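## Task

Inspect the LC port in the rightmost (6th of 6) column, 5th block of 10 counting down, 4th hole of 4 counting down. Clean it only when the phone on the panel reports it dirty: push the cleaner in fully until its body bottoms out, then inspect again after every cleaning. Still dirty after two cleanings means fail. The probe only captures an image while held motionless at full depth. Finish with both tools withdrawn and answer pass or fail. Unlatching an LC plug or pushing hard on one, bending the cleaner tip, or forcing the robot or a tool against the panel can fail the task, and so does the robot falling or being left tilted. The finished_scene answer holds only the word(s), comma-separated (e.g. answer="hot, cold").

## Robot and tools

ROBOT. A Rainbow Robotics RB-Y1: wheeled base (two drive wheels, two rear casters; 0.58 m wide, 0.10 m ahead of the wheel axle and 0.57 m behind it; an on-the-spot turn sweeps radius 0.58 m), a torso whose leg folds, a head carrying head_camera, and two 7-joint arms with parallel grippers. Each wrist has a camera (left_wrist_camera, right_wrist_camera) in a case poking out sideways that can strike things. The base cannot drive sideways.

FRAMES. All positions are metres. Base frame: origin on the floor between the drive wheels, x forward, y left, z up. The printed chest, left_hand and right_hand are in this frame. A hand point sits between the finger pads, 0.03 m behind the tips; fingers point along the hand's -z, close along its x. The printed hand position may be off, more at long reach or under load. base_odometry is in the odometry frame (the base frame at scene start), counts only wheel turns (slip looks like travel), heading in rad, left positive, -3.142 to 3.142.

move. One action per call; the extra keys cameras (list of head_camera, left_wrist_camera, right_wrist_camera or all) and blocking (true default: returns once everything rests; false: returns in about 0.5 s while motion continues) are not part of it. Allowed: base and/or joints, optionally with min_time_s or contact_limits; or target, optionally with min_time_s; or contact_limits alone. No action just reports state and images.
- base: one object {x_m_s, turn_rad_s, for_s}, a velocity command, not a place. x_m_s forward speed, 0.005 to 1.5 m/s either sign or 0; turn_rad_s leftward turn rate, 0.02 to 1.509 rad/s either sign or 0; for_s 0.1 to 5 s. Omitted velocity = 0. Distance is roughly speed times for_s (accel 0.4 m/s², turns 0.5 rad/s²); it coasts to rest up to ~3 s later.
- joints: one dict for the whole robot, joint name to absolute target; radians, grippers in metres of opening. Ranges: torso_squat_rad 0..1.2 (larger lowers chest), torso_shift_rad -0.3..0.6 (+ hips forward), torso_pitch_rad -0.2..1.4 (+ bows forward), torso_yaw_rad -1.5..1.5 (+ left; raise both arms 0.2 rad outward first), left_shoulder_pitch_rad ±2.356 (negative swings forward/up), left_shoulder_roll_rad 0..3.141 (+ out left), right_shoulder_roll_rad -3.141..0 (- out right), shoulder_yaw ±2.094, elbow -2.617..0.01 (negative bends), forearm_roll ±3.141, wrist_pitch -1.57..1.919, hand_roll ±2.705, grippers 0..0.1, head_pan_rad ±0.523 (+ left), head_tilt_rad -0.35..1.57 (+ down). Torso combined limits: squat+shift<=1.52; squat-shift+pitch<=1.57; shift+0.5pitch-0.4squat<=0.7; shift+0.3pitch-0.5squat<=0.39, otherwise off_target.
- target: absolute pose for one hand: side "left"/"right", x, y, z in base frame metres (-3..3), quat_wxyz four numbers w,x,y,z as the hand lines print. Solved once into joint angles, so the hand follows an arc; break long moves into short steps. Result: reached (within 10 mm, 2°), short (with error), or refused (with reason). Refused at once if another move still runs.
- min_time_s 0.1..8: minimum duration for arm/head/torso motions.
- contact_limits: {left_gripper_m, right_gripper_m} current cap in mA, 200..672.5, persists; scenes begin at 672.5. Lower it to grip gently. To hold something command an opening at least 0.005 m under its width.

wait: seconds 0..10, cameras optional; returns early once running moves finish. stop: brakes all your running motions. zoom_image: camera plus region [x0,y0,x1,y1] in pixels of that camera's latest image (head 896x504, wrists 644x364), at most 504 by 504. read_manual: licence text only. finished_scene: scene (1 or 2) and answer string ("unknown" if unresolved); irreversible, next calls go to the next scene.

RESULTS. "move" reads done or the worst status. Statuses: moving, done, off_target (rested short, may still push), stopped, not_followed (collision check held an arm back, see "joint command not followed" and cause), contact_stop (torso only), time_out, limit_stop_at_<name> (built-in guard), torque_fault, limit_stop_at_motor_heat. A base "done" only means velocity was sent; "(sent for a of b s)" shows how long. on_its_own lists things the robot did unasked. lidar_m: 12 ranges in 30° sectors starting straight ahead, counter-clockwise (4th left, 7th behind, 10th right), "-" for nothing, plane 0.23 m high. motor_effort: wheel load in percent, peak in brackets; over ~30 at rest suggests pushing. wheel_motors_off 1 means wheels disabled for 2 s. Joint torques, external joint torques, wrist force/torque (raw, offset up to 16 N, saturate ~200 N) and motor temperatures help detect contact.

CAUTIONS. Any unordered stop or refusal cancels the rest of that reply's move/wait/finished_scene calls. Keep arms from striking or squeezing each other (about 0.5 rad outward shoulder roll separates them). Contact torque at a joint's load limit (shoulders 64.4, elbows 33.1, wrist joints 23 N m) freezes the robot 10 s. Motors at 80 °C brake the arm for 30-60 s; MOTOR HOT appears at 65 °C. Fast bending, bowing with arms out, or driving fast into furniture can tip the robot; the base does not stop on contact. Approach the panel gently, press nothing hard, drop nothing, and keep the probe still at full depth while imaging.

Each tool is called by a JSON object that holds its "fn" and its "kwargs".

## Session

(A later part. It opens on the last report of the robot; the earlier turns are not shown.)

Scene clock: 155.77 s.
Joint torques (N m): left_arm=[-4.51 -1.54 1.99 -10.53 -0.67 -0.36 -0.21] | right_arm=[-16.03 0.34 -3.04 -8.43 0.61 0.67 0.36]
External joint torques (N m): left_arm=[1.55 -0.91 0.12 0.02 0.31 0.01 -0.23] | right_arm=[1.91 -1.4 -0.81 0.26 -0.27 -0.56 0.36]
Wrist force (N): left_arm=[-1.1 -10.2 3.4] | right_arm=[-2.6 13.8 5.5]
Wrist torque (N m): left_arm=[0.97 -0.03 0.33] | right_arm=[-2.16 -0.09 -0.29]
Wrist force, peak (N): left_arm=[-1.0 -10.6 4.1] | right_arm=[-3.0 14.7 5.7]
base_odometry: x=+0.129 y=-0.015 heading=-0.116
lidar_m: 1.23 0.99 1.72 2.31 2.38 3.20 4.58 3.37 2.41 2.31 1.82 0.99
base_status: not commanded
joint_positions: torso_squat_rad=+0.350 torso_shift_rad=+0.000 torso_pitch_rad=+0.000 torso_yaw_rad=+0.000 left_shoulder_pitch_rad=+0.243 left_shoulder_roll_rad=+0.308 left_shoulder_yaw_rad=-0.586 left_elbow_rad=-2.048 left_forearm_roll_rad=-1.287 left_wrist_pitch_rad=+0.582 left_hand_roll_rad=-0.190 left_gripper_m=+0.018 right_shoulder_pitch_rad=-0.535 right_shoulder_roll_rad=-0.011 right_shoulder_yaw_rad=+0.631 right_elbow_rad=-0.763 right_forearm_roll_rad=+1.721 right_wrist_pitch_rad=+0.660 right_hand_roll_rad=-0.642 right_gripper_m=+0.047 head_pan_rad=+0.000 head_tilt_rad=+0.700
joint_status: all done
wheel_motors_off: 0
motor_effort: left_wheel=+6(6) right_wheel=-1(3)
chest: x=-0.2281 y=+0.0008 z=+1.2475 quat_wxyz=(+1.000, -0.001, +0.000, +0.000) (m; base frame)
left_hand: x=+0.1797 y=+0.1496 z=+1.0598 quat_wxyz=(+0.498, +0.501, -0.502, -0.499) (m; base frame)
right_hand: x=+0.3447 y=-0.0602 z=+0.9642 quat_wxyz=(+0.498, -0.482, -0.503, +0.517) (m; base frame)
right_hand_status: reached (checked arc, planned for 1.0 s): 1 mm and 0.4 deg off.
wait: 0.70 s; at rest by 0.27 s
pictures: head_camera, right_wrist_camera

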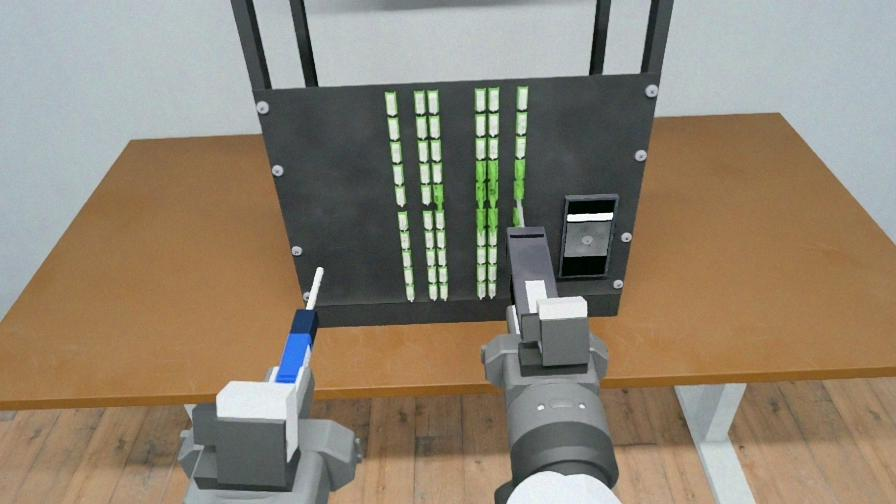

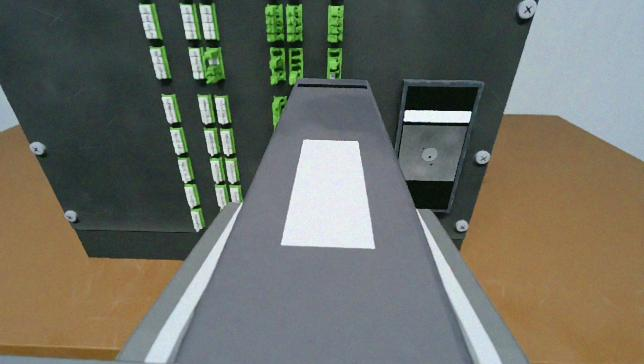

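{"fn": "zoom_image", "kwargs": {"camera": "right_wrist_camera", "region": [400, 104, 474, 128]}}

{"fn": "zoom_image", "kwargs": {"camera": "head_camera", "region": [564, 208, 618, 228]}}

Scaled by 6.811 from the camera's 644x364 image, which has a finer 920x520 frame.

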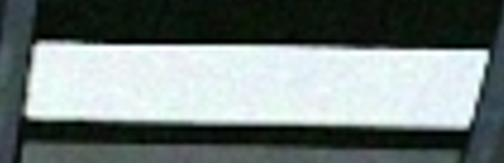

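Scaled by 9.333 from the camera's 896x504 image, which has a finer 1280x720 frame.

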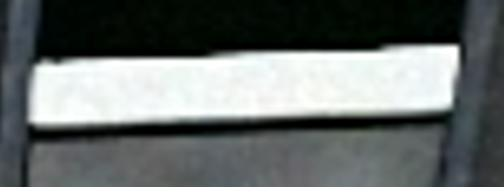

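{"fn": "move", "kwargs": {"target": {"side":"right","x":0.344,"y":-0.0605,"z":0.9678,"quat_wxyz":[0.50305,-0.47668,-0.49756,0.52217]}, "min_time_s": 1}}

{"fn": "wait", "kwargs": {"seconds": 0.3, "cameras": ["right_wrist_camera","left_wrist_camera","head_camera"]}}

{"fn": "zoom_image", "kwargs": {"camera": "right_wrist_camera", "region": [305, 40, 365, 85]}}

{"fn": "move", "kwargs": {"target": {"side":"right","x":0.322,"y":-0.0605,"z":0.9678,"quat_wxyz":[0.50305,-0.47668,-0.49756,0.52217]}, "min_time_s": 1.5}}

{"fn": "wait", "kwargs": {"seconds": 0.3, "cameras": ["right_wrist_camera","left_wrist_camera","head_camera"]}}

{"fn": "zoom_image", "kwargs": {"camera": "right_wrist_camera", "region": [305, 40, 365, 85]}}

Scene clock: 166.50 s.
Joint torques (N m): left_arm=[-4.43 -1.42 2.06 -10.44 -0.84 -0.43 -0.24] | right_arm=[-14.82 0.61 -2.58 -8.47 0.39 0.45 0.15]
External joint torques (N m): left_arm=[1.64 -0.79 0.18 0.11 0.13 -0.05 -0.25] | right_arm=[2.93 -1.28 -0.33 0.56 -0.51 -0.64 0.16]
Wrist force (N): left_arm=[-1.3 -10.3 4.1] | right_arm=[-2.3 13.6 5.3]
Wrist torque (N m): left_arm=[1.00 -0.02 0.32] | right_arm=[-2.37 -0.01 -0.31]
Wrist force, peak (N): left_arm=[-0.7 -10.8 3.8] | right_arm=[-5.7 18.9 5.6]
move: done
base_odometry: x=+0.129 y=-0.015 heading=-0.116
lidar_m: 1.23 0.99 1.72 2.32 2.39 3.21 4.58 3.38 2.41 2.31 1.82 0.99
base_status: not commanded
joint_positions: torso_squat_rad=+0.350 torso_shift_rad=+0.000 torso_pitch_rad=+0.000 torso_yaw_rad=+0.000 left_shoulder_pitch_rad=+0.243 left_shoulder_roll_rad=+0.308 left_shoulder_yaw_rad=-0.586 left_elbow_rad=-2.048 left_forearm_roll_rad=-1.287 left_wrist_pitch_rad=+0.582 left_hand_roll_rad=-0.190 left_gripper_m=+0.018 right_shoulder_pitch_rad=-0.508 right_shoulder_roll_rad=-0.018 right_shoulder_yaw_rad=+0.604 right_elbow_rad=-0.831 right_forearm_roll_rad=+1.686 right_wrist_pitch_rad=+0.629 right_hand_roll_rad=-0.565 right_gripper_m=+0.047 head_pan_rad=+0.000 head_tilt_rad=+0.700
joint_status: all done
wheel_motors_off: 0
motor_effort: left_wheel=+5(6) right_wheel=-2(3)
chest: x=-0.2281 y=+0.0008 z=+1.2475 quat_wxyz=(+1.000, -0.001, +0.000, +0.000) (m; base frame)
left_hand: x=+0.1798 y=+0.1496 z=+1.0598 quat_wxyz=(+0.498, +0.501, -0.502, -0.499) (m; base frame)
right_hand: x=+0.3443 y=-0.0605 z=+0.9686 quat_wxyz=(+0.500, -0.479, -0.501, +0.519) (m; base frame)
right_hand_status: reached (checked arc, planned for 1.0 s): 1 mm and 0.6 deg off.
pictures: none

Scene clock: 166.80 s.
Joint torques (N m): left_arm=[-4.41 -1.41 1.54 -10.59 -0.76 -0.4 -0.26] | right_arm=[-15.09 0.6 -2.65 -8.6 0.38 0.34 0.24]
External joint torques (N m): left_arm=[1.65 -0.78 -0.34 -0.03 0.22 -0.02 -0.28] | right_arm=[2.66 -1.29 -0.4 0.42 -0.52 -0.75 0.25]
Wrist force (N): left_arm=[-1.4 -10.3 3.6] | right_arm=[-2.5 13.6 4.9]
Wrist torque (N m): left_arm=[0.97 -0.06 0.34] | right_arm=[-2.32 -0.05 -0.29]
Wrist force, peak (N): left_arm=[-1.4 -10.3 3.6] | right_arm=[-2.6 14.0 5.5]
base_odometry: x=+0.129 y=-0.015 heading=-0.116
lidar_m: 1.23 0.98 1.72 2.32 2.38 3.21 4.58 3.39 2.41 2.30 1.82 1.00
base_status: not commanded
joint_positions: torso_squat_rad=+0.350 torso_shift_rad=+0.000 torso_pitch_rad=+0.000 torso_yaw_rad=+0.000 left_shoulder_pitch_rad=+0.243 left_shoulder_roll_rad=+0.308 left_shoulder_yaw_rad=-0.586 left_elbow_rad=-2.048 left_forearm_roll_rad=-1.287 left_wrist_pitch_rad=+0.582 left_hand_roll_rad=-0.190 left_gripper_m=+0.018 right_shoulder_pitch_rad=-0.508 right_shoulder_roll_rad=-0.018 right_shoulder_yaw_rad=+0.604 right_elbow_rad=-0.831 right_forearm_roll_rad=+1.686 right_wrist_pitch_rad=+0.629 right_hand_roll_rad=-0.565 right_gripper_m=+0.047 head_pan_rad=+0.000 head_tilt_rad=+0.700
joint_status: all done
wheel_motors_off: 0
motor_effort: left_wheel=+5(6) right_wheel=-1(3)
chest: x=-0.2281 y=+0.0008 z=+1.2475 quat_wxyz=(+1.000, -0.001, +0.000, +0.000) (m; base frame)
left_hand: x=+0.1798 y=+0.1496 z=+1.0598 quat_wxyz=(+0.498, +0.501, -0.502, -0.499) (m; base frame)
right_hand: x=+0.3443 y=-0.0605 z=+0.9686 quat_wxyz=(+0.500, -0.479, -0.501, +0.519) (m; base frame)
right_hand_status: reached (checked arc, planned for 1.0 s): 1 mm and 0.6 deg off.
wait: 0.30 s; at rest by 0.27 s
pictures: head_camera, left_wrist_camera, right_wrist_camera

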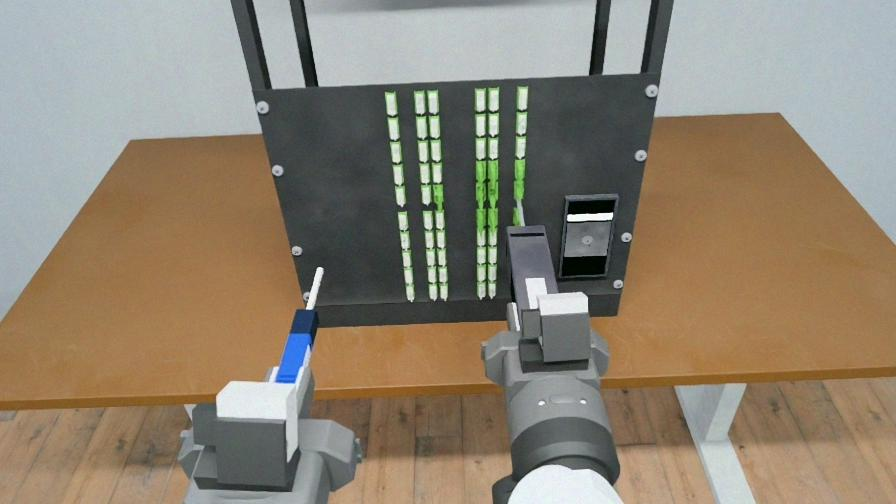

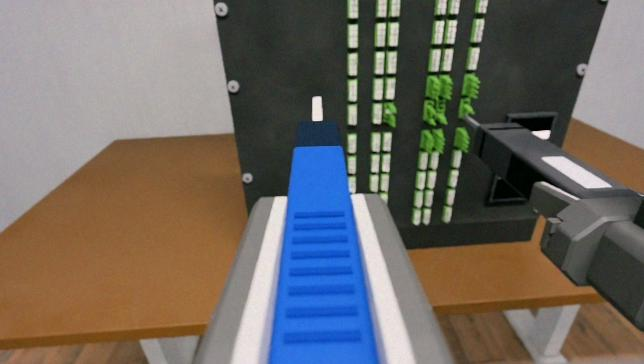

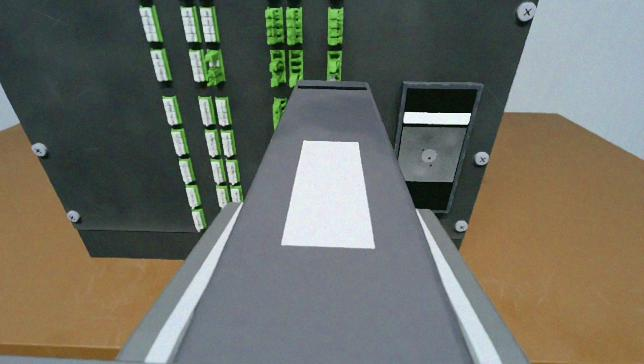

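Scaled by 8.400 from the camera's 644x364 image, which has a finer 920x520 frame.

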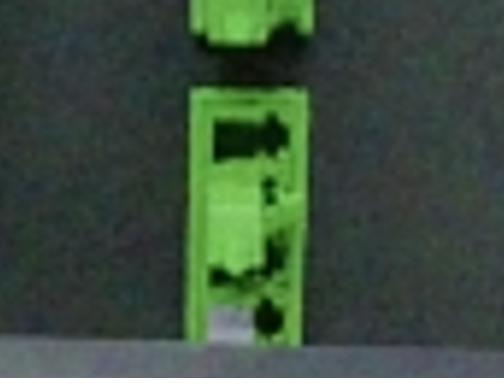

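Scene clock: 168.63 s.
Joint torques (N m): left_arm=[-4.52 -1.51 1.82 -10.54 -0.77 -0.45 -0.14] | right_arm=[-15.07 0.84 -3.5 -10.31 0.8 0.9 0.2]
External joint torques (N m): left_arm=[1.54 -0.88 -0.05 0.02 0.21 -0.07 -0.15] | right_arm=[1.09 -1.95 -1.38 -0.8 -0.17 0.04 0.21]
Wrist force (N): left_arm=[-1.3 -10.2 3.6] | right_arm=[-1.9 16.4 4.7]
Wrist torque (N m): left_arm=[0.95 -0.02 0.33] | right_arm=[-1.66 -0.06 -0.32]
Wrist force, peak (N): left_arm=[-1.2 -10.6 4.0] | right_arm=[-6.4 18.3 6.6]
move: done
base_odometry: x=+0.129 y=-0.015 heading=-0.116
lidar_m: 1.22 0.98 1.71 2.32 2.38 3.19 4.59 3.39 2.42 2.30 1.81 0.99
base_status: not commanded
joint_positions: torso_squat_rad=+0.350 torso_shift_rad=+0.000 torso_pitch_rad=+0.000 torso_yaw_rad=+0.000 left_shoulder_pitch_rad=+0.243 left_shoulder_roll_rad=+0.308 left_shoulder_yaw_rad=-0.586 left_elbow_rad=-2.048 left_forearm_roll_rad=-1.287 left_wrist_pitch_rad=+0.582 left_hand_roll_rad=-0.190 left_gripper_m=+0.018 right_shoulder_pitch_rad=-0.392 right_shoulder_roll_rad=-0.031 right_shoulder_yaw_rad=+0.598 right_elbow_rad=-0.999 right_forearm_roll_rad=+1.646 right_wrist_pitch_rad=+0.616 right_hand_roll_rad=-0.438 right_gripper_m=+0.047 head_pan_rad=+0.000 head_tilt_rad=+0.700
joint_status: all done
wheel_motors_off: 0
motor_effort: left_wheel=+5(5) right_wheel=-3(5)
chest: x=-0.2281 y=+0.0008 z=+1.2475 quat_wxyz=(+1.000, -0.001, +0.000, +0.000) (m; base frame)
left_hand: x=+0.1798 y=+0.1496 z=+1.0598 quat_wxyz=(+0.498, +0.501, -0.502, -0.499) (m; base frame)
right_hand: x=+0.3221 y=-0.0602 z=+0.9680 quat_wxyz=(+0.502, -0.478, -0.499, +0.521) (m; base frame)
right_hand_status: reached (checked arc, planned for 1.5 s): 0 mm and 0.3 deg off.
pictures: none

Scene clock: 168.93 s.
Joint torques (N m): left_arm=[-4.24 -1.7 1.83 -10.43 -0.77 -0.23 -0.24] | right_arm=[-14.82 0.95 -3.7 -10.35 0.83 0.99 0.09]
External joint torques (N m): left_arm=[1.83 -1.07 -0.05 0.12 0.21 0.14 -0.25] | right_arm=[1.34 -1.84 -1.57 -0.84 -0.14 0.13 0.1]
Wrist force (N): left_arm=[-1.3 -10.2 3.9] | right_arm=[-2.1 16.8 4.8]
Wrist torque (N m): left_arm=[0.99 -0.02 0.32] | right_arm=[-1.71 -0.10 -0.31]
Wrist force, peak (N): left_arm=[-1.0 -10.5 4.0] | right_arm=[-2.1 16.8 4.8]
base_odometry: x=+0.129 y=-0.015 heading=-0.116
lidar_m: 1.23 0.99 1.72 2.31 2.39 3.20 4.59 3.37 2.40 2.30 1.80 1.00
base_status: not commanded
joint_positions: torso_squat_rad=+0.350 torso_shift_rad=+0.000 torso_pitch_rad=+0.000 torso_yaw_rad=+0.000 left_shoulder_pitch_rad=+0.243 left_shoulder_roll_rad=+0.308 left_shoulder_yaw_rad=-0.586 left_elbow_rad=-2.048 left_forearm_roll_rad=-1.287 left_wrist_pitch_rad=+0.582 left_hand_roll_rad=-0.190 left_gripper_m=+0.018 right_shoulder_pitch_rad=-0.392 right_shoulder_roll_rad=-0.031 right_shoulder_yaw_rad=+0.598 right_elbow_rad=-0.999 right_forearm_roll_rad=+1.646 right_wrist_pitch_rad=+0.616 right_hand_roll_rad=-0.438 right_gripper_m=+0.047 head_pan_rad=+0.000 head_tilt_rad=+0.700
joint_status: all done
wheel_motors_off: 0
motor_effort: left_wheel=+5(5) right_wheel=-2(5)
chest: x=-0.2281 y=+0.0008 z=+1.2475 quat_wxyz=(+1.000, -0.001, +0.000, +0.000) (m; base frame)
left_hand: x=+0.1798 y=+0.1496 z=+1.0598 quat_wxyz=(+0.498, +0.501, -0.502, -0.499) (m; base frame)
right_hand: x=+0.3221 y=-0.0602 z=+0.9680 quat_wxyz=(+0.502, -0.478, -0.499, +0.521) (m; base frame)
right_hand_status: reached (checked arc, planned for 1.5 s): 0 mm and 0.3 deg off.
wait: 0.30 s; at rest by 0.27 s
pictures: head_camera, left_wrist_camera, right_wrist_camera

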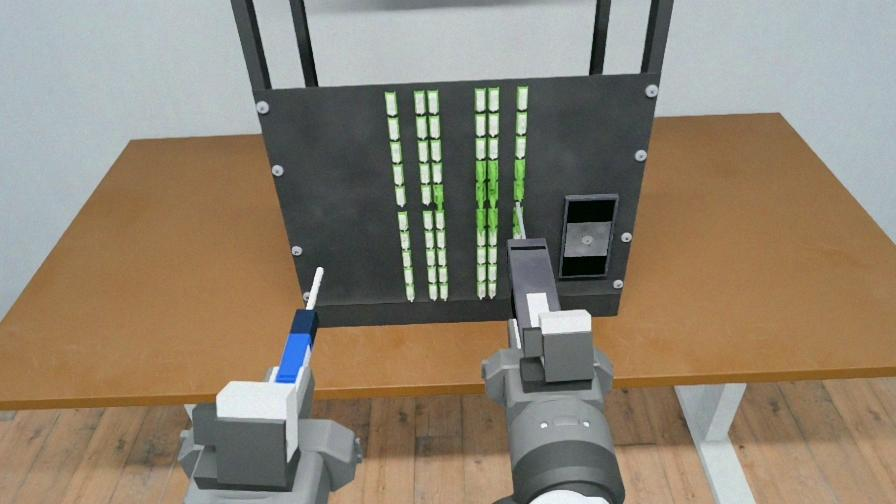

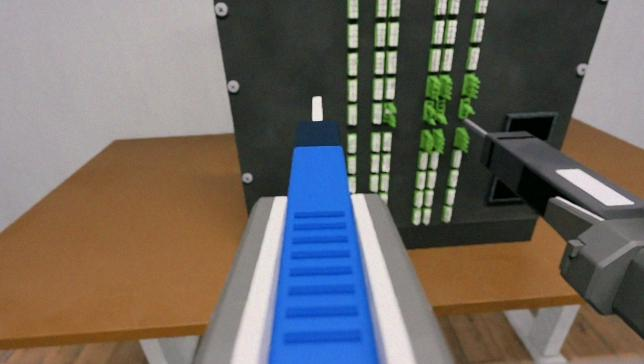

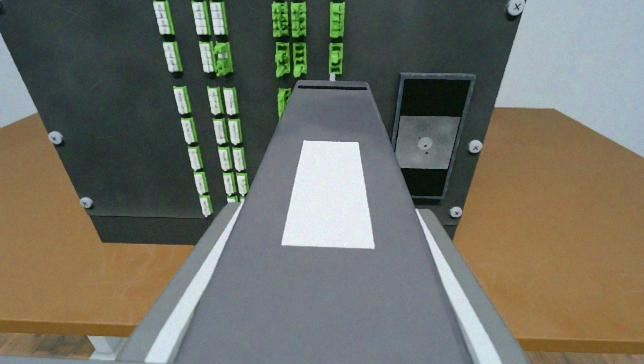

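Scaled by 8.400 from the camera's 644x364 image, which has a finer 920x520 frame.

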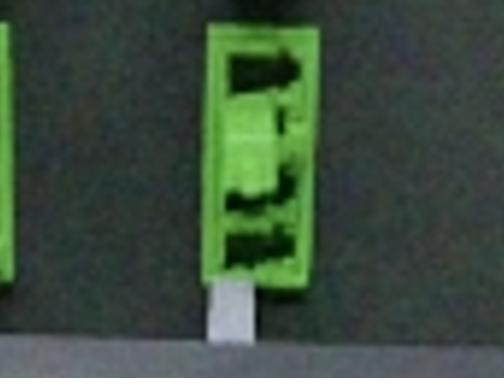

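{"fn": "move", "kwargs": {"target": {"side":"right","x":0.26,"y":-0.062,"z":0.966,"quat_wxyz":[0.50305,-0.47668,-0.49756,0.52217]}, "min_time_s": 1.5, "cameras": ["right_wrist_camera"]}}

{"fn": "move", "kwargs": {"target": {"side":"right","x":0.16,"y":-0.30,"z":0.96,"quat_wxyz":[0.50305,-0.47668,-0.49756,0.52217]}, "min_time_s": 2.5}}

{"fn": "move", "kwargs": {"target": {"side":"left","x":0.26,"y":-0.06,"z":0.96,"quat_wxyz":[0.5,0.5,-0.5,-0.5]}, "min_time_s": 3, "cameras": ["all"]}}

{"fn": "zoom_image", "kwargs": {"camera": "left_wrist_camera", "region": [270, 20, 400, 130]}}

{"fn": "zoom_image", "kwargs": {"camera": "right_wrist_camera", "region": [140, 20, 400, 220]}}

{"fn": "zoom_image", "kwargs": {"camera": "head_camera", "region": [440, 170, 600, 330]}}

Scene clock: 172.70 s.
Joint torques (N m): left_arm=[-4.5 -1.58 2.11 -10.64 -0.74 -0.47 -0.19] | right_arm=[-10.93 2.55 -0.76 -11.01 1.04 0.82 0.15]
External joint torques (N m): left_arm=[1.56 -0.95 0.23 -0.08 0.24 -0.09 -0.21] | right_arm=[1.11 -1.62 0.72 -0.96 -0.04 0.28 0.16]
Wrist force (N): left_arm=[-1.0 -10.4 3.6] | right_arm=[-2.0 16.3 4.4]
Wrist torque (N m): left_arm=[1.00 0.02 0.34] | right_arm=[-1.64 -0.07 -0.29]
Wrist force, peak (N): left_arm=[-0.9 -10.6 4.1] | right_arm=[-1.9 17.0 4.6]
move: done
base_odometry: x=+0.129 y=-0.015 heading=-0.116
lidar_m: 1.23 0.99 1.71 2.32 2.38 3.21 4.58 3.38 2.41 2.30 1.81 0.99
base_status: not commanded
joint_positions: torso_squat_rad=+0.350 torso_shift_rad=+0.000 torso_pitch_rad=+0.000 torso_yaw_rad=+0.000 left_shoulder_pitch_rad=+0.243 left_shoulder_roll_rad=+0.308 left_shoulder_yaw_rad=-0.586 left_elbow_rad=-2.048 left_forearm_roll_rad=-1.287 left_wrist_pitch_rad=+0.582 left_hand_roll_rad=-0.190 left_gripper_m=+0.018 right_shoulder_pitch_rad=-0.141 right_shoulder_roll_rad=-0.067 right_shoulder_yaw_rad=+0.643 right_elbow_rad=-1.311 right_forearm_roll_rad=+1.620 right_wrist_pitch_rad=+0.627 right_hand_roll_rad=-0.269 right_gripper_m=+0.047 head_pan_rad=+0.000 head_tilt_rad=+0.700
joint_status: all done
wheel_motors_off: 0
motor_effort: left_wheel=+5(5) right_wheel=-2(4)
chest: x=-0.2281 y=+0.0008 z=+1.2475 quat_wxyz=(+1.000, -0.001, +0.000, +0.000) (m; base frame)
left_hand: x=+0.1798 y=+0.1496 z=+1.0598 quat_wxyz=(+0.498, +0.501, -0.502, -0.499) (m; base frame)
right_hand: x=+0.2600 y=-0.0619 z=+0.9661 quat_wxyz=(+0.503, -0.477, -0.498, +0.521) (m; base frame)
right_hand_status: reached (checked arc, planned for 1.5 s): 0 mm and 0.1 deg off.
pictures: right_wrist_camera

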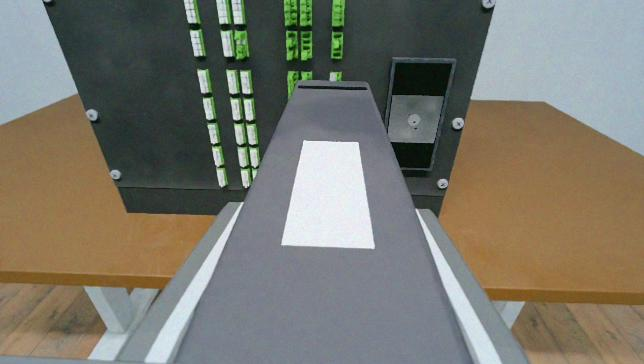

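Scene clock: 175.53 s.
Joint torques (N m): left_arm=[-4.38 -1.49 2.05 -10.59 -0.71 -0.42 -0.14] | right_arm=[-4.85 -10.52 -7.83 -8.7 0.76 1.78 -0.52]
External joint torques (N m): left_arm=[1.68 -0.86 0.17 -0.03 0.27 -0.04 -0.15] | right_arm=[0.44 -1.78 -1.79 -0.9 0.17 0.24 -0.51]
Wrist force (N): left_arm=[-1.4 -10.5 3.2] | right_arm=[-2.6 16.4 4.8]
Wrist torque (N m): left_arm=[1.00 -0.03 0.31] | right_arm=[-1.66 -0.18 -0.20]
Wrist force, peak (N): left_arm=[-1.6 -10.7 3.9] | right_arm=[-2.6 16.7 4.9]
move: done
base_odometry: x=+0.129 y=-0.015 heading=-0.116
lidar_m: 1.23 0.97 1.71 2.32 2.38 3.20 4.59 3.38 2.42 2.30 1.80 0.99
base_status: not commanded
joint_positions: torso_squat_rad=+0.350 torso_shift_rad=+0.000 torso_pitch_rad=+0.000 torso_yaw_rad=+0.000 left_shoulder_pitch_rad=+0.243 left_shoulder_roll_rad=+0.308 left_shoulder_yaw_rad=-0.586 left_elbow_rad=-2.048 left_forearm_roll_rad=-1.287 left_wrist_pitch_rad=+0.582 left_hand_roll_rad=-0.190 left_gripper_m=+0.018 right_shoulder_pitch_rad=+0.257 right_shoulder_roll_rad=-0.734 right_shoulder_yaw_rad=+0.556 right_elbow_rad=-1.692 right_forearm_roll_rad=+1.795 right_wrist_pitch_rad=+0.587 right_hand_roll_rad=-0.853 right_gripper_m=+0.047 head_pan_rad=+0.000 head_tilt_rad=+0.700
joint_status: all done
wheel_motors_off: 0
motor_effort: left_wheel=+5(5) right_wheel=-2(4)
chest: x=-0.2281 y=+0.0008 z=+1.2475 quat_wxyz=(+1.000, -0.001, +0.000, +0.000) (m; base frame)
left_hand: x=+0.1798 y=+0.1496 z=+1.0598 quat_wxyz=(+0.498, +0.501, -0.502, -0.499) (m; base frame)
right_hand: x=+0.1599 y=-0.2997 z=+0.9600 quat_wxyz=(+0.504, -0.476, -0.497, +0.523) (m; base frame)
right_hand_status: reached (checked arc, planned for 2.5 s): 0 mm and 0.1 deg off.
pictures: none

Scene clock: 178.87 s.
Joint torques (N m): left_arm=[-14.34 -3.62 3.86 -2.81 -1.33 1.23 -0.01] | right_arm=[-4.64 -10.58 -7.84 -8.25 0.79 2.06 -0.46]
External joint torques (N m): left_arm=[1.65 -0.79 -1.55 0.72 0.25 0.2 -0.02] | right_arm=[0.65 -1.85 -1.8 -0.45 0.2 0.52 -0.46]
Wrist force (N): left_arm=[-0.8 -10.2 3.4] | right_arm=[-2.3 16.5 4.9]
Wrist torque (N m): left_arm=[1.00 0.02 0.14] | right_arm=[-1.69 -0.14 -0.20]
Wrist force, peak (N): left_arm=[-2.6 -10.5 3.2] | right_arm=[-2.4 16.8 5.2]
move: short
base_odometry: x=+0.129 y=-0.015 heading=-0.116
lidar_m: 1.23 0.98 1.72 2.32 2.38 3.20 4.59 3.37 2.41 2.30 1.82 0.99
base_status: not commanded
joint_positions: torso_squat_rad=+0.350 torso_shift_rad=+0.000 torso_pitch_rad=+0.000 torso_yaw_rad=+0.000 left_shoulder_pitch_rad=-0.823 left_shoulder_roll_rad=+0.000 left_shoulder_yaw_rad=-1.571 left_elbow_rad=-0.923 left_forearm_roll_rad=-0.758 left_wrist_pitch_rad=+1.220 left_hand_roll_rad=+0.550 left_gripper_m=+0.018 right_shoulder_pitch_rad=+0.257 right_shoulder_roll_rad=-0.734 right_shoulder_yaw_rad=+0.556 right_elbow_rad=-1.692 right_forearm_roll_rad=+1.795 right_wrist_pitch_rad=+0.587 right_hand_roll_rad=-0.853 right_gripper_m=+0.047 head_pan_rad=+0.000 head_tilt_rad=+0.700
joint_status: all done
wheel_motors_off: 0
motor_effort: left_wheel=+5(5) right_wheel=-3(4)
chest: x=-0.2281 y=+0.0008 z=+1.2475 quat_wxyz=(+1.000, -0.001, +0.000, +0.000) (m; base frame)
left_hand: x=+0.2599 y=-0.0592 z=+0.9604 quat_wxyz=(+0.492, +0.452, -0.506, -0.546) (m; base frame)
left_hand_status: short (checked arc, as near as the solve gets, planned for 3.0 s): 1 mm and 7.7 deg off. The place is met; only the turn is off.
right_hand: x=+0.1599 y=-0.2997 z=+0.9600 quat_wxyz=(+0.504, -0.476, -0.497, +0.523) (m; base frame)
pictures: head_camera, left_wrist_camera, right_wrist_camera

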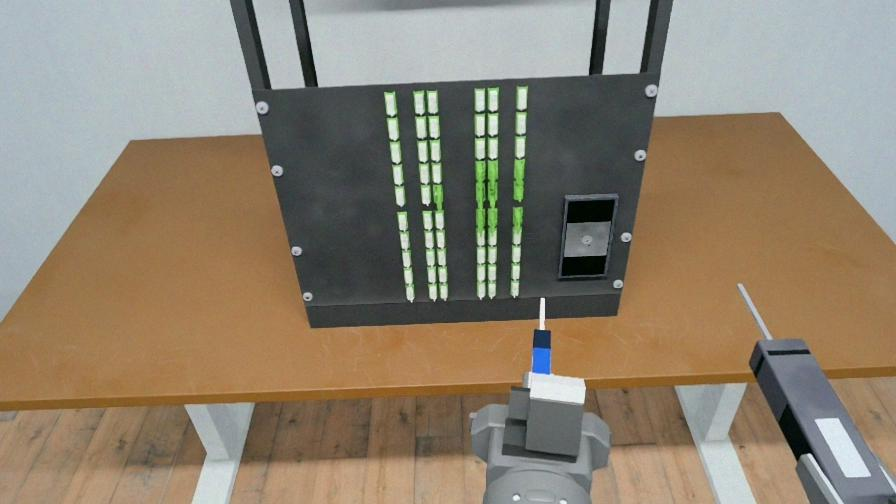

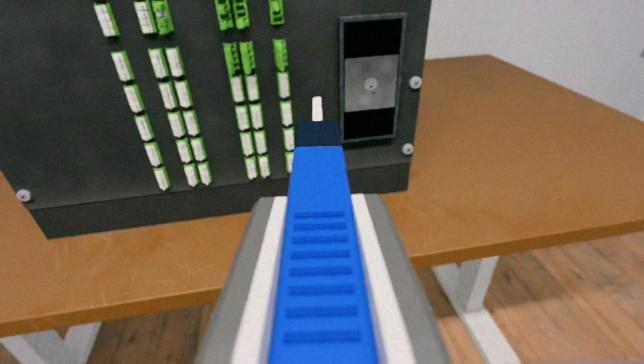

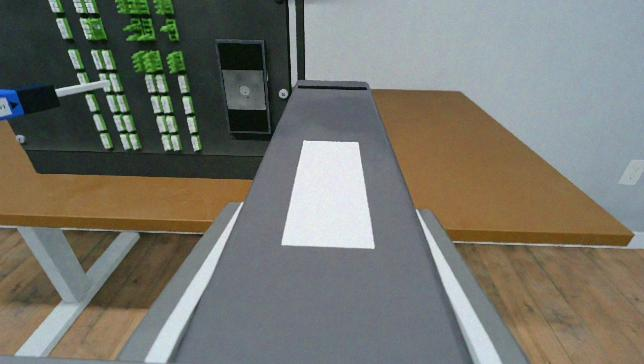

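Scaled by 3.877 from the camera's 644x364 image, which has a finer 1265x715 frame.

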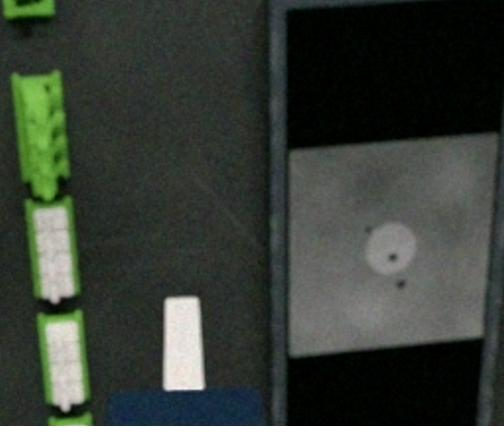

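Scaled by 1.938 from the camera's 644x364 image, which has a finer 920x520 frame.

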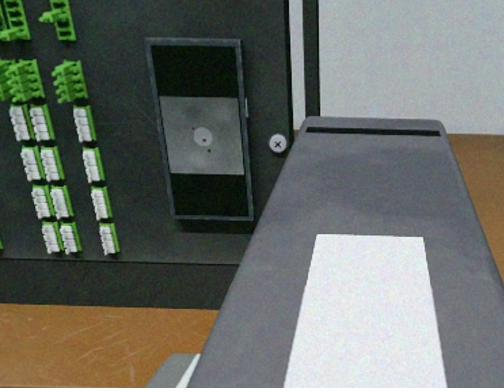

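Scaled by 3.150 from the camera's 896x504 image, which has a finer 1280x720 frame.

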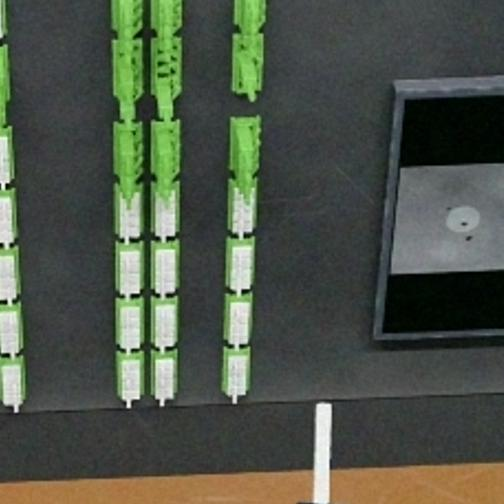

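{"fn": "move", "kwargs": {"joints": {"left_shoulder_pitch_rad":0.243,"left_shoulder_roll_rad":0.308,"left_shoulder_yaw_rad":-0.586,"left_elbow_rad":-2.048,"left_forearm_roll_rad":-1.287,"left_wrist_pitch_rad":0.582,"left_hand_roll_rad":-0.19}, "min_time_s": 3}}

{"fn": "move", "kwargs": {"joints": {"torso_yaw_rad":-0.28,"head_pan_rad":0.28}, "min_time_s": 2}}

{"fn": "move", "kwargs": {"target": {"side":"left","x":0.24,"y":-0.06,"z":0.97,"quat_wxyz":[0.5,0.5,-0.5,-0.5]}, "min_time_s": 3, "cameras": ["all"]}}

{"fn": "zoom_image", "kwargs": {"camera": "left_wrist_camera", "region": [270, 20, 400, 130]}}

{"fn": "zoom_image", "kwargs": {"camera": "right_wrist_camera", "region": [0, 0, 260, 200]}}

Scene clock: 184.27 s.
Joint torques (N m): left_arm=[-3.55 1.45 1.68 -10.62 -0.97 -0.51 -0.35] | right_arm=[-5.05 -10.47 -7.85 -8.24 0.69 2.05 -0.5]
External joint torques (N m): left_arm=[2.52 2.08 -0.2 -0.07 0.01 -0.14 -0.36] | right_arm=[0.24 -1.74 -1.81 -0.44 0.1 0.51 -0.49]
Wrist force (N): left_arm=[-1.1 -10.4 4.0] | right_arm=[-2.3 16.2 5.1]
Wrist torque (N m): left_arm=[0.98 -0.02 0.32] | right_arm=[-1.65 -0.14 -0.21]
Wrist force, peak (N): left_arm=[-1.2 -10.6 4.1] | right_arm=[-2.6 16.8 4.7]
move: done
base_odometry: x=+0.129 y=-0.015 heading=-0.116
lidar_m: 1.23 0.99 1.71 2.31 2.39 3.20 4.59 3.36 2.42 2.30 1.82 1.00
base_status: not commanded
joint_positions: torso_squat_rad=+0.350 torso_shift_rad=+0.000 torso_pitch_rad=+0.000 torso_yaw_rad=+0.000 left_shoulder_pitch_rad=+0.243 left_shoulder_roll_rad=+0.308 left_shoulder_yaw_rad=-0.586 left_elbow_rad=-2.048 left_forearm_roll_rad=-1.287 left_wrist_pitch_rad=+0.582 left_hand_roll_rad=-0.190 left_gripper_m=+0.018 right_shoulder_pitch_rad=+0.257 right_shoulder_roll_rad=-0.734 right_shoulder_yaw_rad=+0.556 right_elbow_rad=-1.692 right_forearm_roll_rad=+1.795 right_wrist_pitch_rad=+0.587 right_hand_roll_rad=-0.853 right_gripper_m=+0.047 head_pan_rad=+0.000 head_tilt_rad=+0.700
joint_status: all done
wheel_motors_off: 0
motor_effort: left_wheel=+5(5) right_wheel=-2(5)
chest: x=-0.2281 y=+0.0008 z=+1.2475 quat_wxyz=(+1.000, -0.001, +0.000, +0.000) (m; base frame)
left_hand: x=+0.1799 y=+0.1495 z=+1.0597 quat_wxyz=(+0.498, +0.501, -0.502, -0.499) (m; base frame)
right_hand: x=+0.1599 y=-0.2997 z=+0.9600 quat_wxyz=(+0.504, -0.476, -0.497, +0.523) (m; base frame)
pictures: none

Scene clock: 186.57 s.
Joint torques (N m): left_arm=[-3.74 1.54 1.95 -10.75 -0.96 -0.45 -0.07] | right_arm=[-5.27 -10.71 -7.84 -8.43 0.7 1.97 -0.43]
External joint torques (N m): left_arm=[2.34 2.17 0.07 -0.19 0.02 -0.07 -0.09] | right_arm=[0.03 -1.98 -1.8 -0.62 0.11 0.43 -0.43]
Wrist force (N): left_arm=[-1.4 -10.2 3.5] | right_arm=[-2.2 16.4 4.8]
Wrist torque (N m): left_arm=[0.97 -0.02 0.32] | right_arm=[-1.67 -0.16 -0.19]
Wrist force, peak (N): left_arm=[-1.1 -10.7 3.7] | right_arm=[-2.5 16.8 5.0]
move: done
base_odometry: x=+0.129 y=-0.015 heading=-0.116
lidar_m: 1.23 0.98 1.71 2.32 2.39 3.21 4.59 3.38 2.42 2.30 1.81 0.99
base_status: not commanded
joint_positions: torso_squat_rad=+0.350 torso_shift_rad=+0.000 torso_pitch_rad=+0.000 torso_yaw_rad=-0.280 left_shoulder_pitch_rad=+0.243 left_shoulder_roll_rad=+0.308 left_shoulder_yaw_rad=-0.586 left_elbow_rad=-2.048 left_forearm_roll_rad=-1.287 left_wrist_pitch_rad=+0.582 left_hand_roll_rad=-0.190 left_gripper_m=+0.018 right_shoulder_pitch_rad=+0.257 right_shoulder_roll_rad=-0.734 right_shoulder_yaw_rad=+0.556 right_elbow_rad=-1.692 right_forearm_roll_rad=+1.795 right_wrist_pitch_rad=+0.587 right_hand_roll_rad=-0.853 right_gripper_m=+0.047 head_pan_rad=+0.280 head_tilt_rad=+0.700
joint_status: all done
wheel_motors_off: 0
motor_effort: left_wheel=+5(5) right_wheel=-2(4)
chest: x=-0.2281 y=+0.0008 z=+1.2475 quat_wxyz=(+0.990, -0.001, +0.000, -0.140) (m; base frame)
left_hand: x=+0.2051 y=+0.0310 z=+1.0599 quat_wxyz=(+0.423, +0.426, -0.567, -0.563) (m; base frame)
right_hand: x=+0.0619 y=-0.3952 z=+0.9601 quat_wxyz=(+0.571, -0.541, -0.426, +0.447) (m; base frame)
pictures: none

Scene clock: 189.90 s.
Joint torques (N m): left_arm=[-10.85 -6.46 0.35 -8.01 -1.84 0.81 0.11] | right_arm=[-4.96 -10.66 -8.07 -8.43 0.7 1.92 -0.45]
External joint torques (N m): left_arm=[1.42 -0.79 -1.4 0.66 -0.09 0.24 0.09] | right_arm=[0.34 -1.92 -2.03 -0.63 0.11 0.38 -0.44]
Wrist force (N): left_arm=[-0.9 -10.6 3.7] | right_arm=[-2.3 16.5 5.0]
Wrist torque (N m): left_arm=[1.04 0.03 0.16] | right_arm=[-1.70 -0.16 -0.20]
Wrist force, peak (N): left_arm=[-1.2 -10.9 3.9] | right_arm=[-2.5 17.1 4.7]
move: done
base_odometry: x=+0.129 y=-0.015 heading=-0.116
lidar_m: 1.23 0.98 1.71 2.32 2.39 3.20 4.59 3.38 2.41 2.30 1.81 0.99
base_status: not commanded
joint_positions: torso_squat_rad=+0.350 torso_shift_rad=+0.000 torso_pitch_rad=+0.000 torso_yaw_rad=-0.280 left_shoulder_pitch_rad=-0.289 left_shoulder_roll_rad=+0.000 left_shoulder_yaw_rad=-0.877 left_elbow_rad=-1.132 left_forearm_roll_rad=-1.455 left_wrist_pitch_rad=+1.192 left_hand_roll_rad=+0.286 left_gripper_m=+0.018 right_shoulder_pitch_rad=+0.257 right_shoulder_roll_rad=-0.734 right_shoulder_yaw_rad=+0.556 right_elbow_rad=-1.692 right_forearm_roll_rad=+1.795 right_wrist_pitch_rad=+0.587 right_hand_roll_rad=-0.853 right_gripper_m=+0.047 head_pan_rad=+0.280 head_tilt_rad=+0.700
joint_status: all done
wheel_motors_off: 0
motor_effort: left_wheel=+5(5) right_wheel=-3(4)
chest: x=-0.2281 y=+0.0008 z=+1.2475 quat_wxyz=(+0.990, -0.001, +0.000, -0.140) (m; base frame)
left_hand: x=+0.2401 y=-0.0596 z=+0.9700 quat_wxyz=(+0.500, +0.500, -0.500, -0.500) (m; base frame)
left_hand_status: reached (checked arc, planned for 3.0 s): 0 mm and 0.1 deg off.
right_hand: x=+0.0619 y=-0.3952 z=+0.9601 quat_wxyz=(+0.571, -0.541, -0.426, +0.447) (m; base frame)
pictures: head_camera, left_wrist_camera, right_wrist_camera

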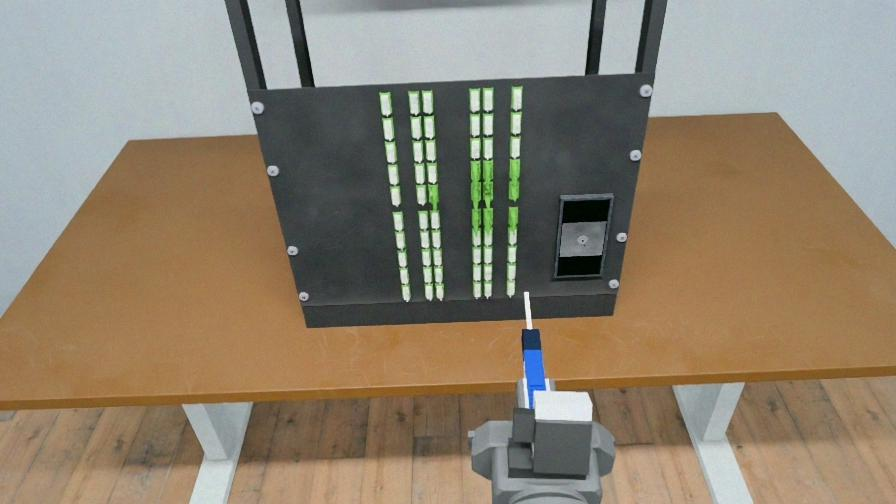

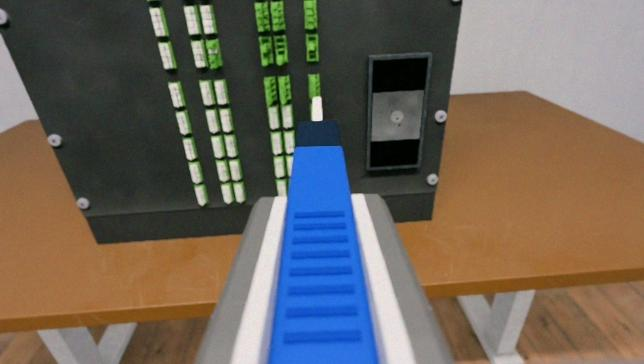

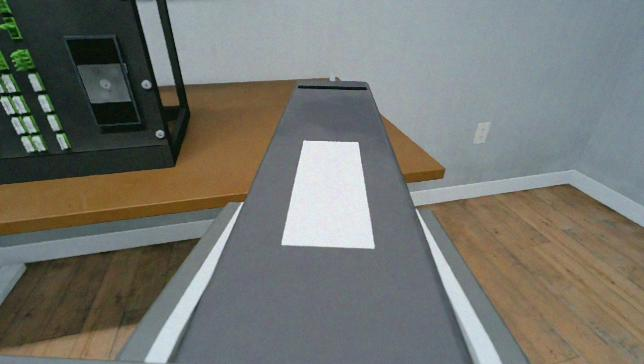

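Scaled by 3.877 from the camera's 644x364 image, which has a finer 1265x715 frame.

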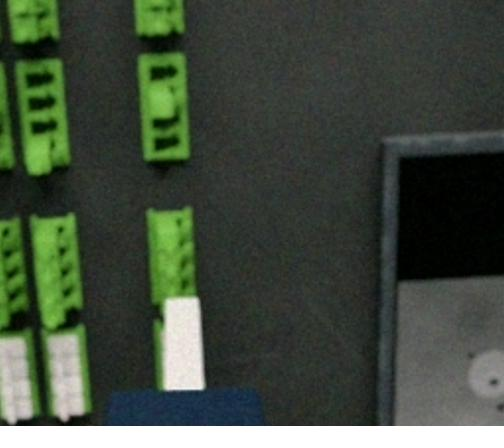

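Scaled by 1.938 from the camera's 644x364 image, which has a finer 920x520 frame.

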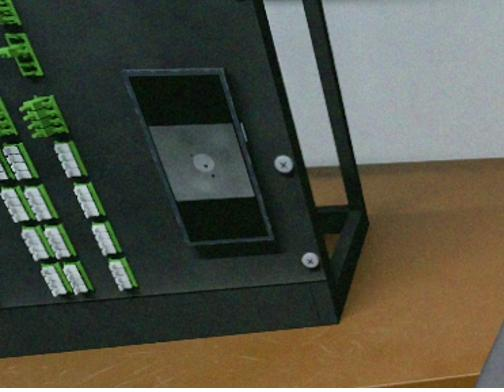

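{"fn": "zoom_image", "kwargs": {"camera": "left_wrist_camera", "region": [280, 85, 360, 165]}}

{"fn": "zoom_image", "kwargs": {"camera": "left_wrist_camera", "region": [240, 264, 400, 364]}}

{"fn": "zoom_image", "kwargs": {"camera": "head_camera", "region": [490, 270, 580, 400]}}

{"fn": "zoom_image", "kwargs": {"camera": "left_wrist_camera", "region": [0, 0, 320, 250]}}

{"fn": "zoom_image", "kwargs": {"camera": "left_wrist_camera", "region": [340, 0, 500, 250]}}

Scaled by 6.300 from the camera's 644x364 image, which has a finer 1265x715 frame.

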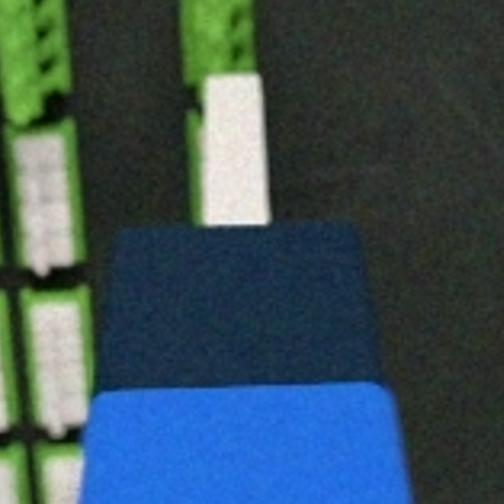

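Scaled by 3.150 from the camera's 644x364 image, which has a finer 1265x715 frame.

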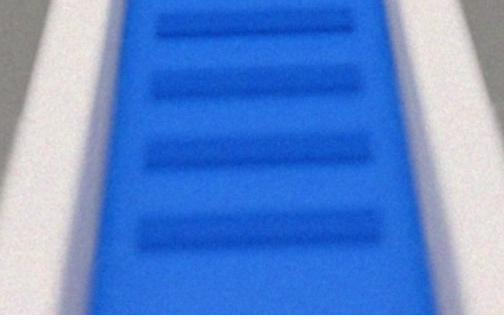

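Scaled by 3.877 from the camera's 896x504 image, which has a finer 1280x720 frame.

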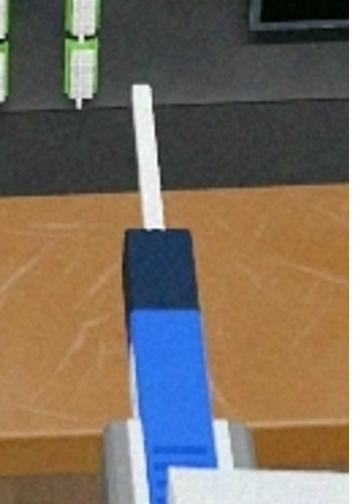

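Scaled by 1.575 from the camera's 644x364 image, which has a finer 1265x715 frame.

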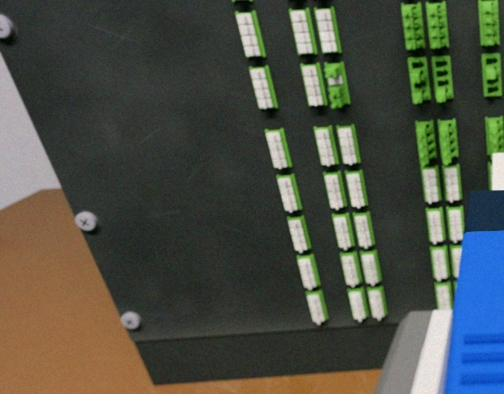

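Scaled by 2.016 from the camera's 644x364 image, which has a finer 1265x715 frame.

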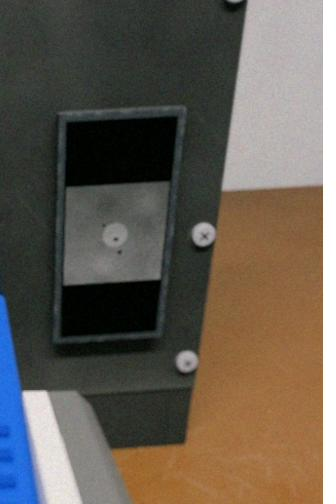

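{"fn": "move", "kwargs": {"target": {"side":"left","x":0.36,"y":-0.058,"z":0.97,"quat_wxyz":[0.5191,0.4906,-0.5031,-0.4866]}, "min_time_s": 2}}

{"fn": "wait", "kwargs": {"seconds": 0.3, "cameras": ["all"]}}

{"fn": "zoom_image", "kwargs": {"camera": "left_wrist_camera", "region": [280, 30, 380, 120]}}

{"fn": "zoom_image", "kwargs": {"camera": "head_camera", "region": [480, 170, 570, 300]}}

{"fn": "zoom_image", "kwargs": {"camera": "left_wrist_camera", "region": [0, 0, 320, 250]}}

{"fn": "zoom_image", "kwargs": {"camera": "left_wrist_camera", "region": [340, 0, 644, 280]}}

Scene clock: 197.47 s.
Joint torques (N m): left_arm=[-17.16 1.22 1.14 0.84 -1.04 1.29 -0.01] | right_arm=[-5.09 -10.47 -7.94 -8.44 0.76 1.95 -0.52]
External joint torques (N m): left_arm=[2.52 -0.25 -1.49 0.68 0.28 -0.07 -0.02] | right_arm=[0.2 -1.73 -1.9 -0.64 0.16 0.41 -0.52]
Wrist force (N): left_arm=[-1.5 -9.9 2.9] | right_arm=[-2.2 16.4 4.8]
Wrist torque (N m): left_arm=[0.95 -0.03 0.15] | right_arm=[-1.68 -0.13 -0.20]
Wrist force, peak (N): left_arm=[-0.6 -10.7 3.9] | right_arm=[-2.3 16.9 5.0]
move: done
base_odometry: x=+0.129 y=-0.015 heading=-0.116
lidar_m: 1.23 0.99 1.71 2.31 2.39 3.19 4.59 3.38 2.41 2.30 1.81 0.99
base_status: not commanded
joint_positions: torso_squat_rad=+0.350 torso_shift_rad=+0.000 torso_pitch_rad=+0.000 torso_yaw_rad=-0.280 left_shoulder_pitch_rad=-0.930 left_shoulder_roll_rad=+0.000 left_shoulder_yaw_rad=-1.570 left_elbow_rad=-0.456 left_forearm_roll_rad=-0.546 left_wrist_pitch_rad=+1.154 left_hand_roll_rad=+0.794 left_gripper_m=+0.018 right_shoulder_pitch_rad=+0.257 right_shoulder_roll_rad=-0.734 right_shoulder_yaw_rad=+0.556 right_elbow_rad=-1.692 right_forearm_roll_rad=+1.795 right_wrist_pitch_rad=+0.587 right_hand_roll_rad=-0.853 right_gripper_m=+0.047 head_pan_rad=+0.280 head_tilt_rad=+0.700
joint_status: all done
wheel_motors_off: 0
motor_effort: left_wheel=+5(5) right_wheel=-3(5)
chest: x=-0.2281 y=+0.0008 z=+1.2475 quat_wxyz=(+0.990, -0.001, +0.000, -0.140) (m; base frame)
left_hand: x=+0.3598 y=-0.0575 z=+0.9704 quat_wxyz=(+0.520, +0.481, -0.503, -0.496) (m; base frame)
left_hand_status: reached (checked arc, as near as the solve gets, planned for 2.0 s): 1 mm and 1.5 deg off.
right_hand: x=+0.0619 y=-0.3952 z=+0.9601 quat_wxyz=(+0.571, -0.541, -0.426, +0.447) (m; base frame)
pictures: none

Scene clock: 197.77 s.
Joint torques (N m): left_arm=[-17.27 1.22 1.33 0.89 -1.07 1.35 -0.02] | right_arm=[-5.05 -10.7 -7.96 -8.31 0.7 1.85 -0.49]
External joint torques (N m): left_arm=[2.41 -0.25 -1.3 0.73 0.26 -0.01 -0.04] | right_arm=[0.24 -1.97 -1.92 -0.5 0.1 0.31 -0.48]
Wrist force (N): left_arm=[-0.9 -10.0 3.6] | right_arm=[-2.5 16.7 4.9]
Wrist torque (N m): left_arm=[0.96 0.05 0.16] | right_arm=[-1.70 -0.16 -0.20]
Wrist force, peak (N): left_arm=[-1.5 -10.4 3.6] | right_arm=[-2.4 16.7 5.0]
base_odometry: x=+0.129 y=-0.015 heading=-0.116
lidar_m: 1.23 0.98 1.72 2.31 2.39 3.20 4.58 3.37 2.41 2.31 1.81 0.99
base_status: not commanded
joint_positions: torso_squat_rad=+0.350 torso_shift_rad=+0.000 torso_pitch_rad=+0.000 torso_yaw_rad=-0.280 left_shoulder_pitch_rad=-0.930 left_shoulder_roll_rad=+0.000 left_shoulder_yaw_rad=-1.570 left_elbow_rad=-0.456 left_forearm_roll_rad=-0.546 left_wrist_pitch_rad=+1.154 left_hand_roll_rad=+0.794 left_gripper_m=+0.018 right_shoulder_pitch_rad=+0.257 right_shoulder_roll_rad=-0.734 right_shoulder_yaw_rad=+0.556 right_elbow_rad=-1.692 right_forearm_roll_rad=+1.795 right_wrist_pitch_rad=+0.587 right_hand_roll_rad=-0.853 right_gripper_m=+0.047 head_pan_rad=+0.280 head_tilt_rad=+0.700
joint_status: all done
wheel_motors_off: 0
motor_effort: left_wheel=+5(5) right_wheel=-2(5)
chest: x=-0.2281 y=+0.0008 z=+1.2475 quat_wxyz=(+0.990, -0.001, +0.000, -0.140) (m; base frame)
left_hand: x=+0.3598 y=-0.0575 z=+0.9704 quat_wxyz=(+0.520, +0.481, -0.503, -0.496) (m; base frame)
left_hand_status: reached (checked arc, as near as the solve gets, planned for 2.0 s): 1 mm and 1.5 deg off.
right_hand: x=+0.0619 y=-0.3952 z=+0.9601 quat_wxyz=(+0.571, -0.541, -0.426, +0.447) (m; base frame)
wait: 0.30 s; at rest by 0.27 s
pictures: head_camera, left_wrist_camera, right_wrist_camera

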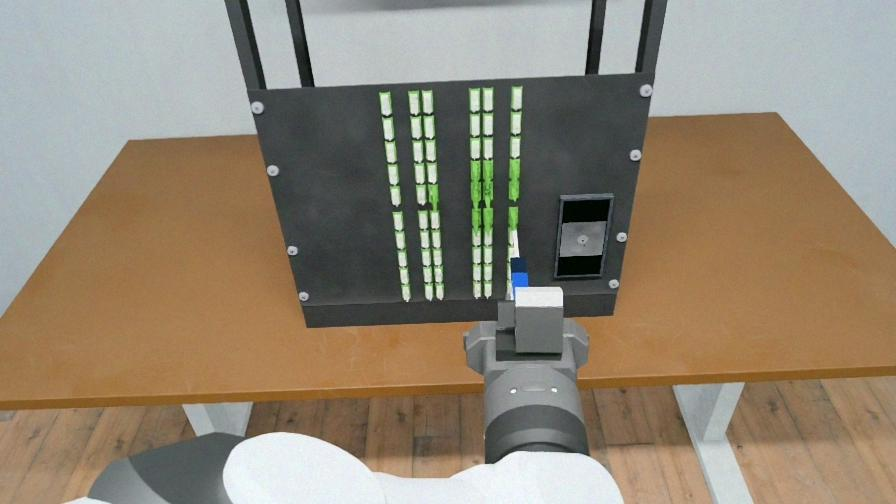

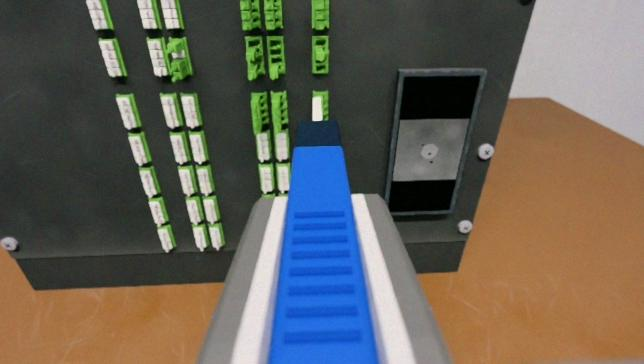

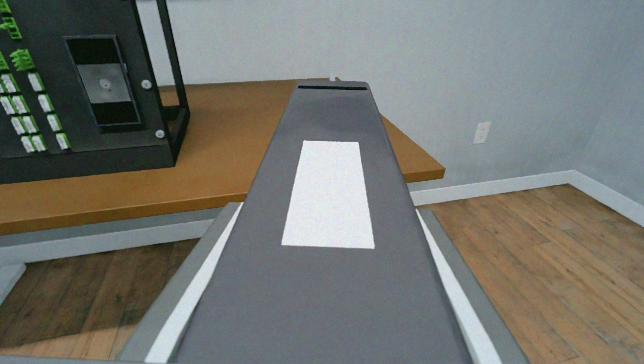

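Scaled by 5.040 from the camera's 644x364 image, which has a finer 1265x715 frame.

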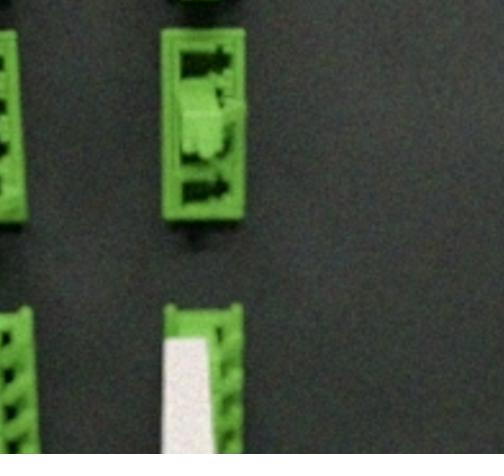

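Scaled by 3.877 from the camera's 896x504 image, which has a finer 1280x720 frame.

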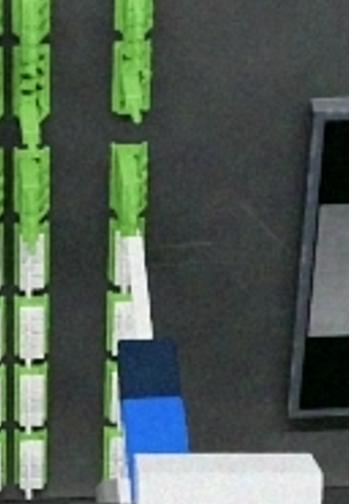

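Scaled by 1.575 from the camera's 644x364 image, which has a finer 1265x715 frame.

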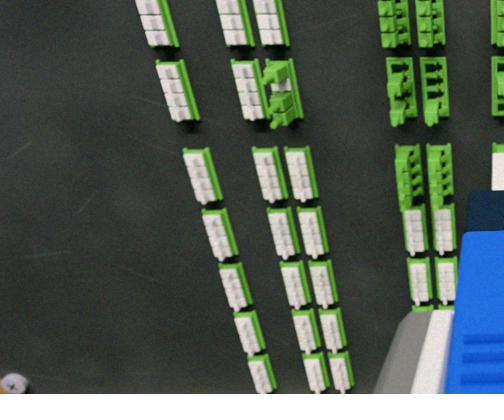

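Scaled by 1.658 from the camera's 644x364 image, which has a finer 1265x715 frame.

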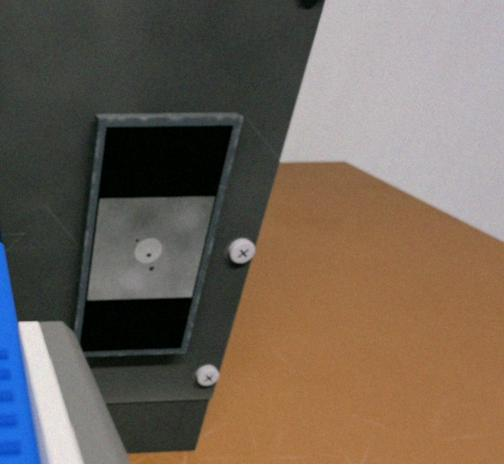

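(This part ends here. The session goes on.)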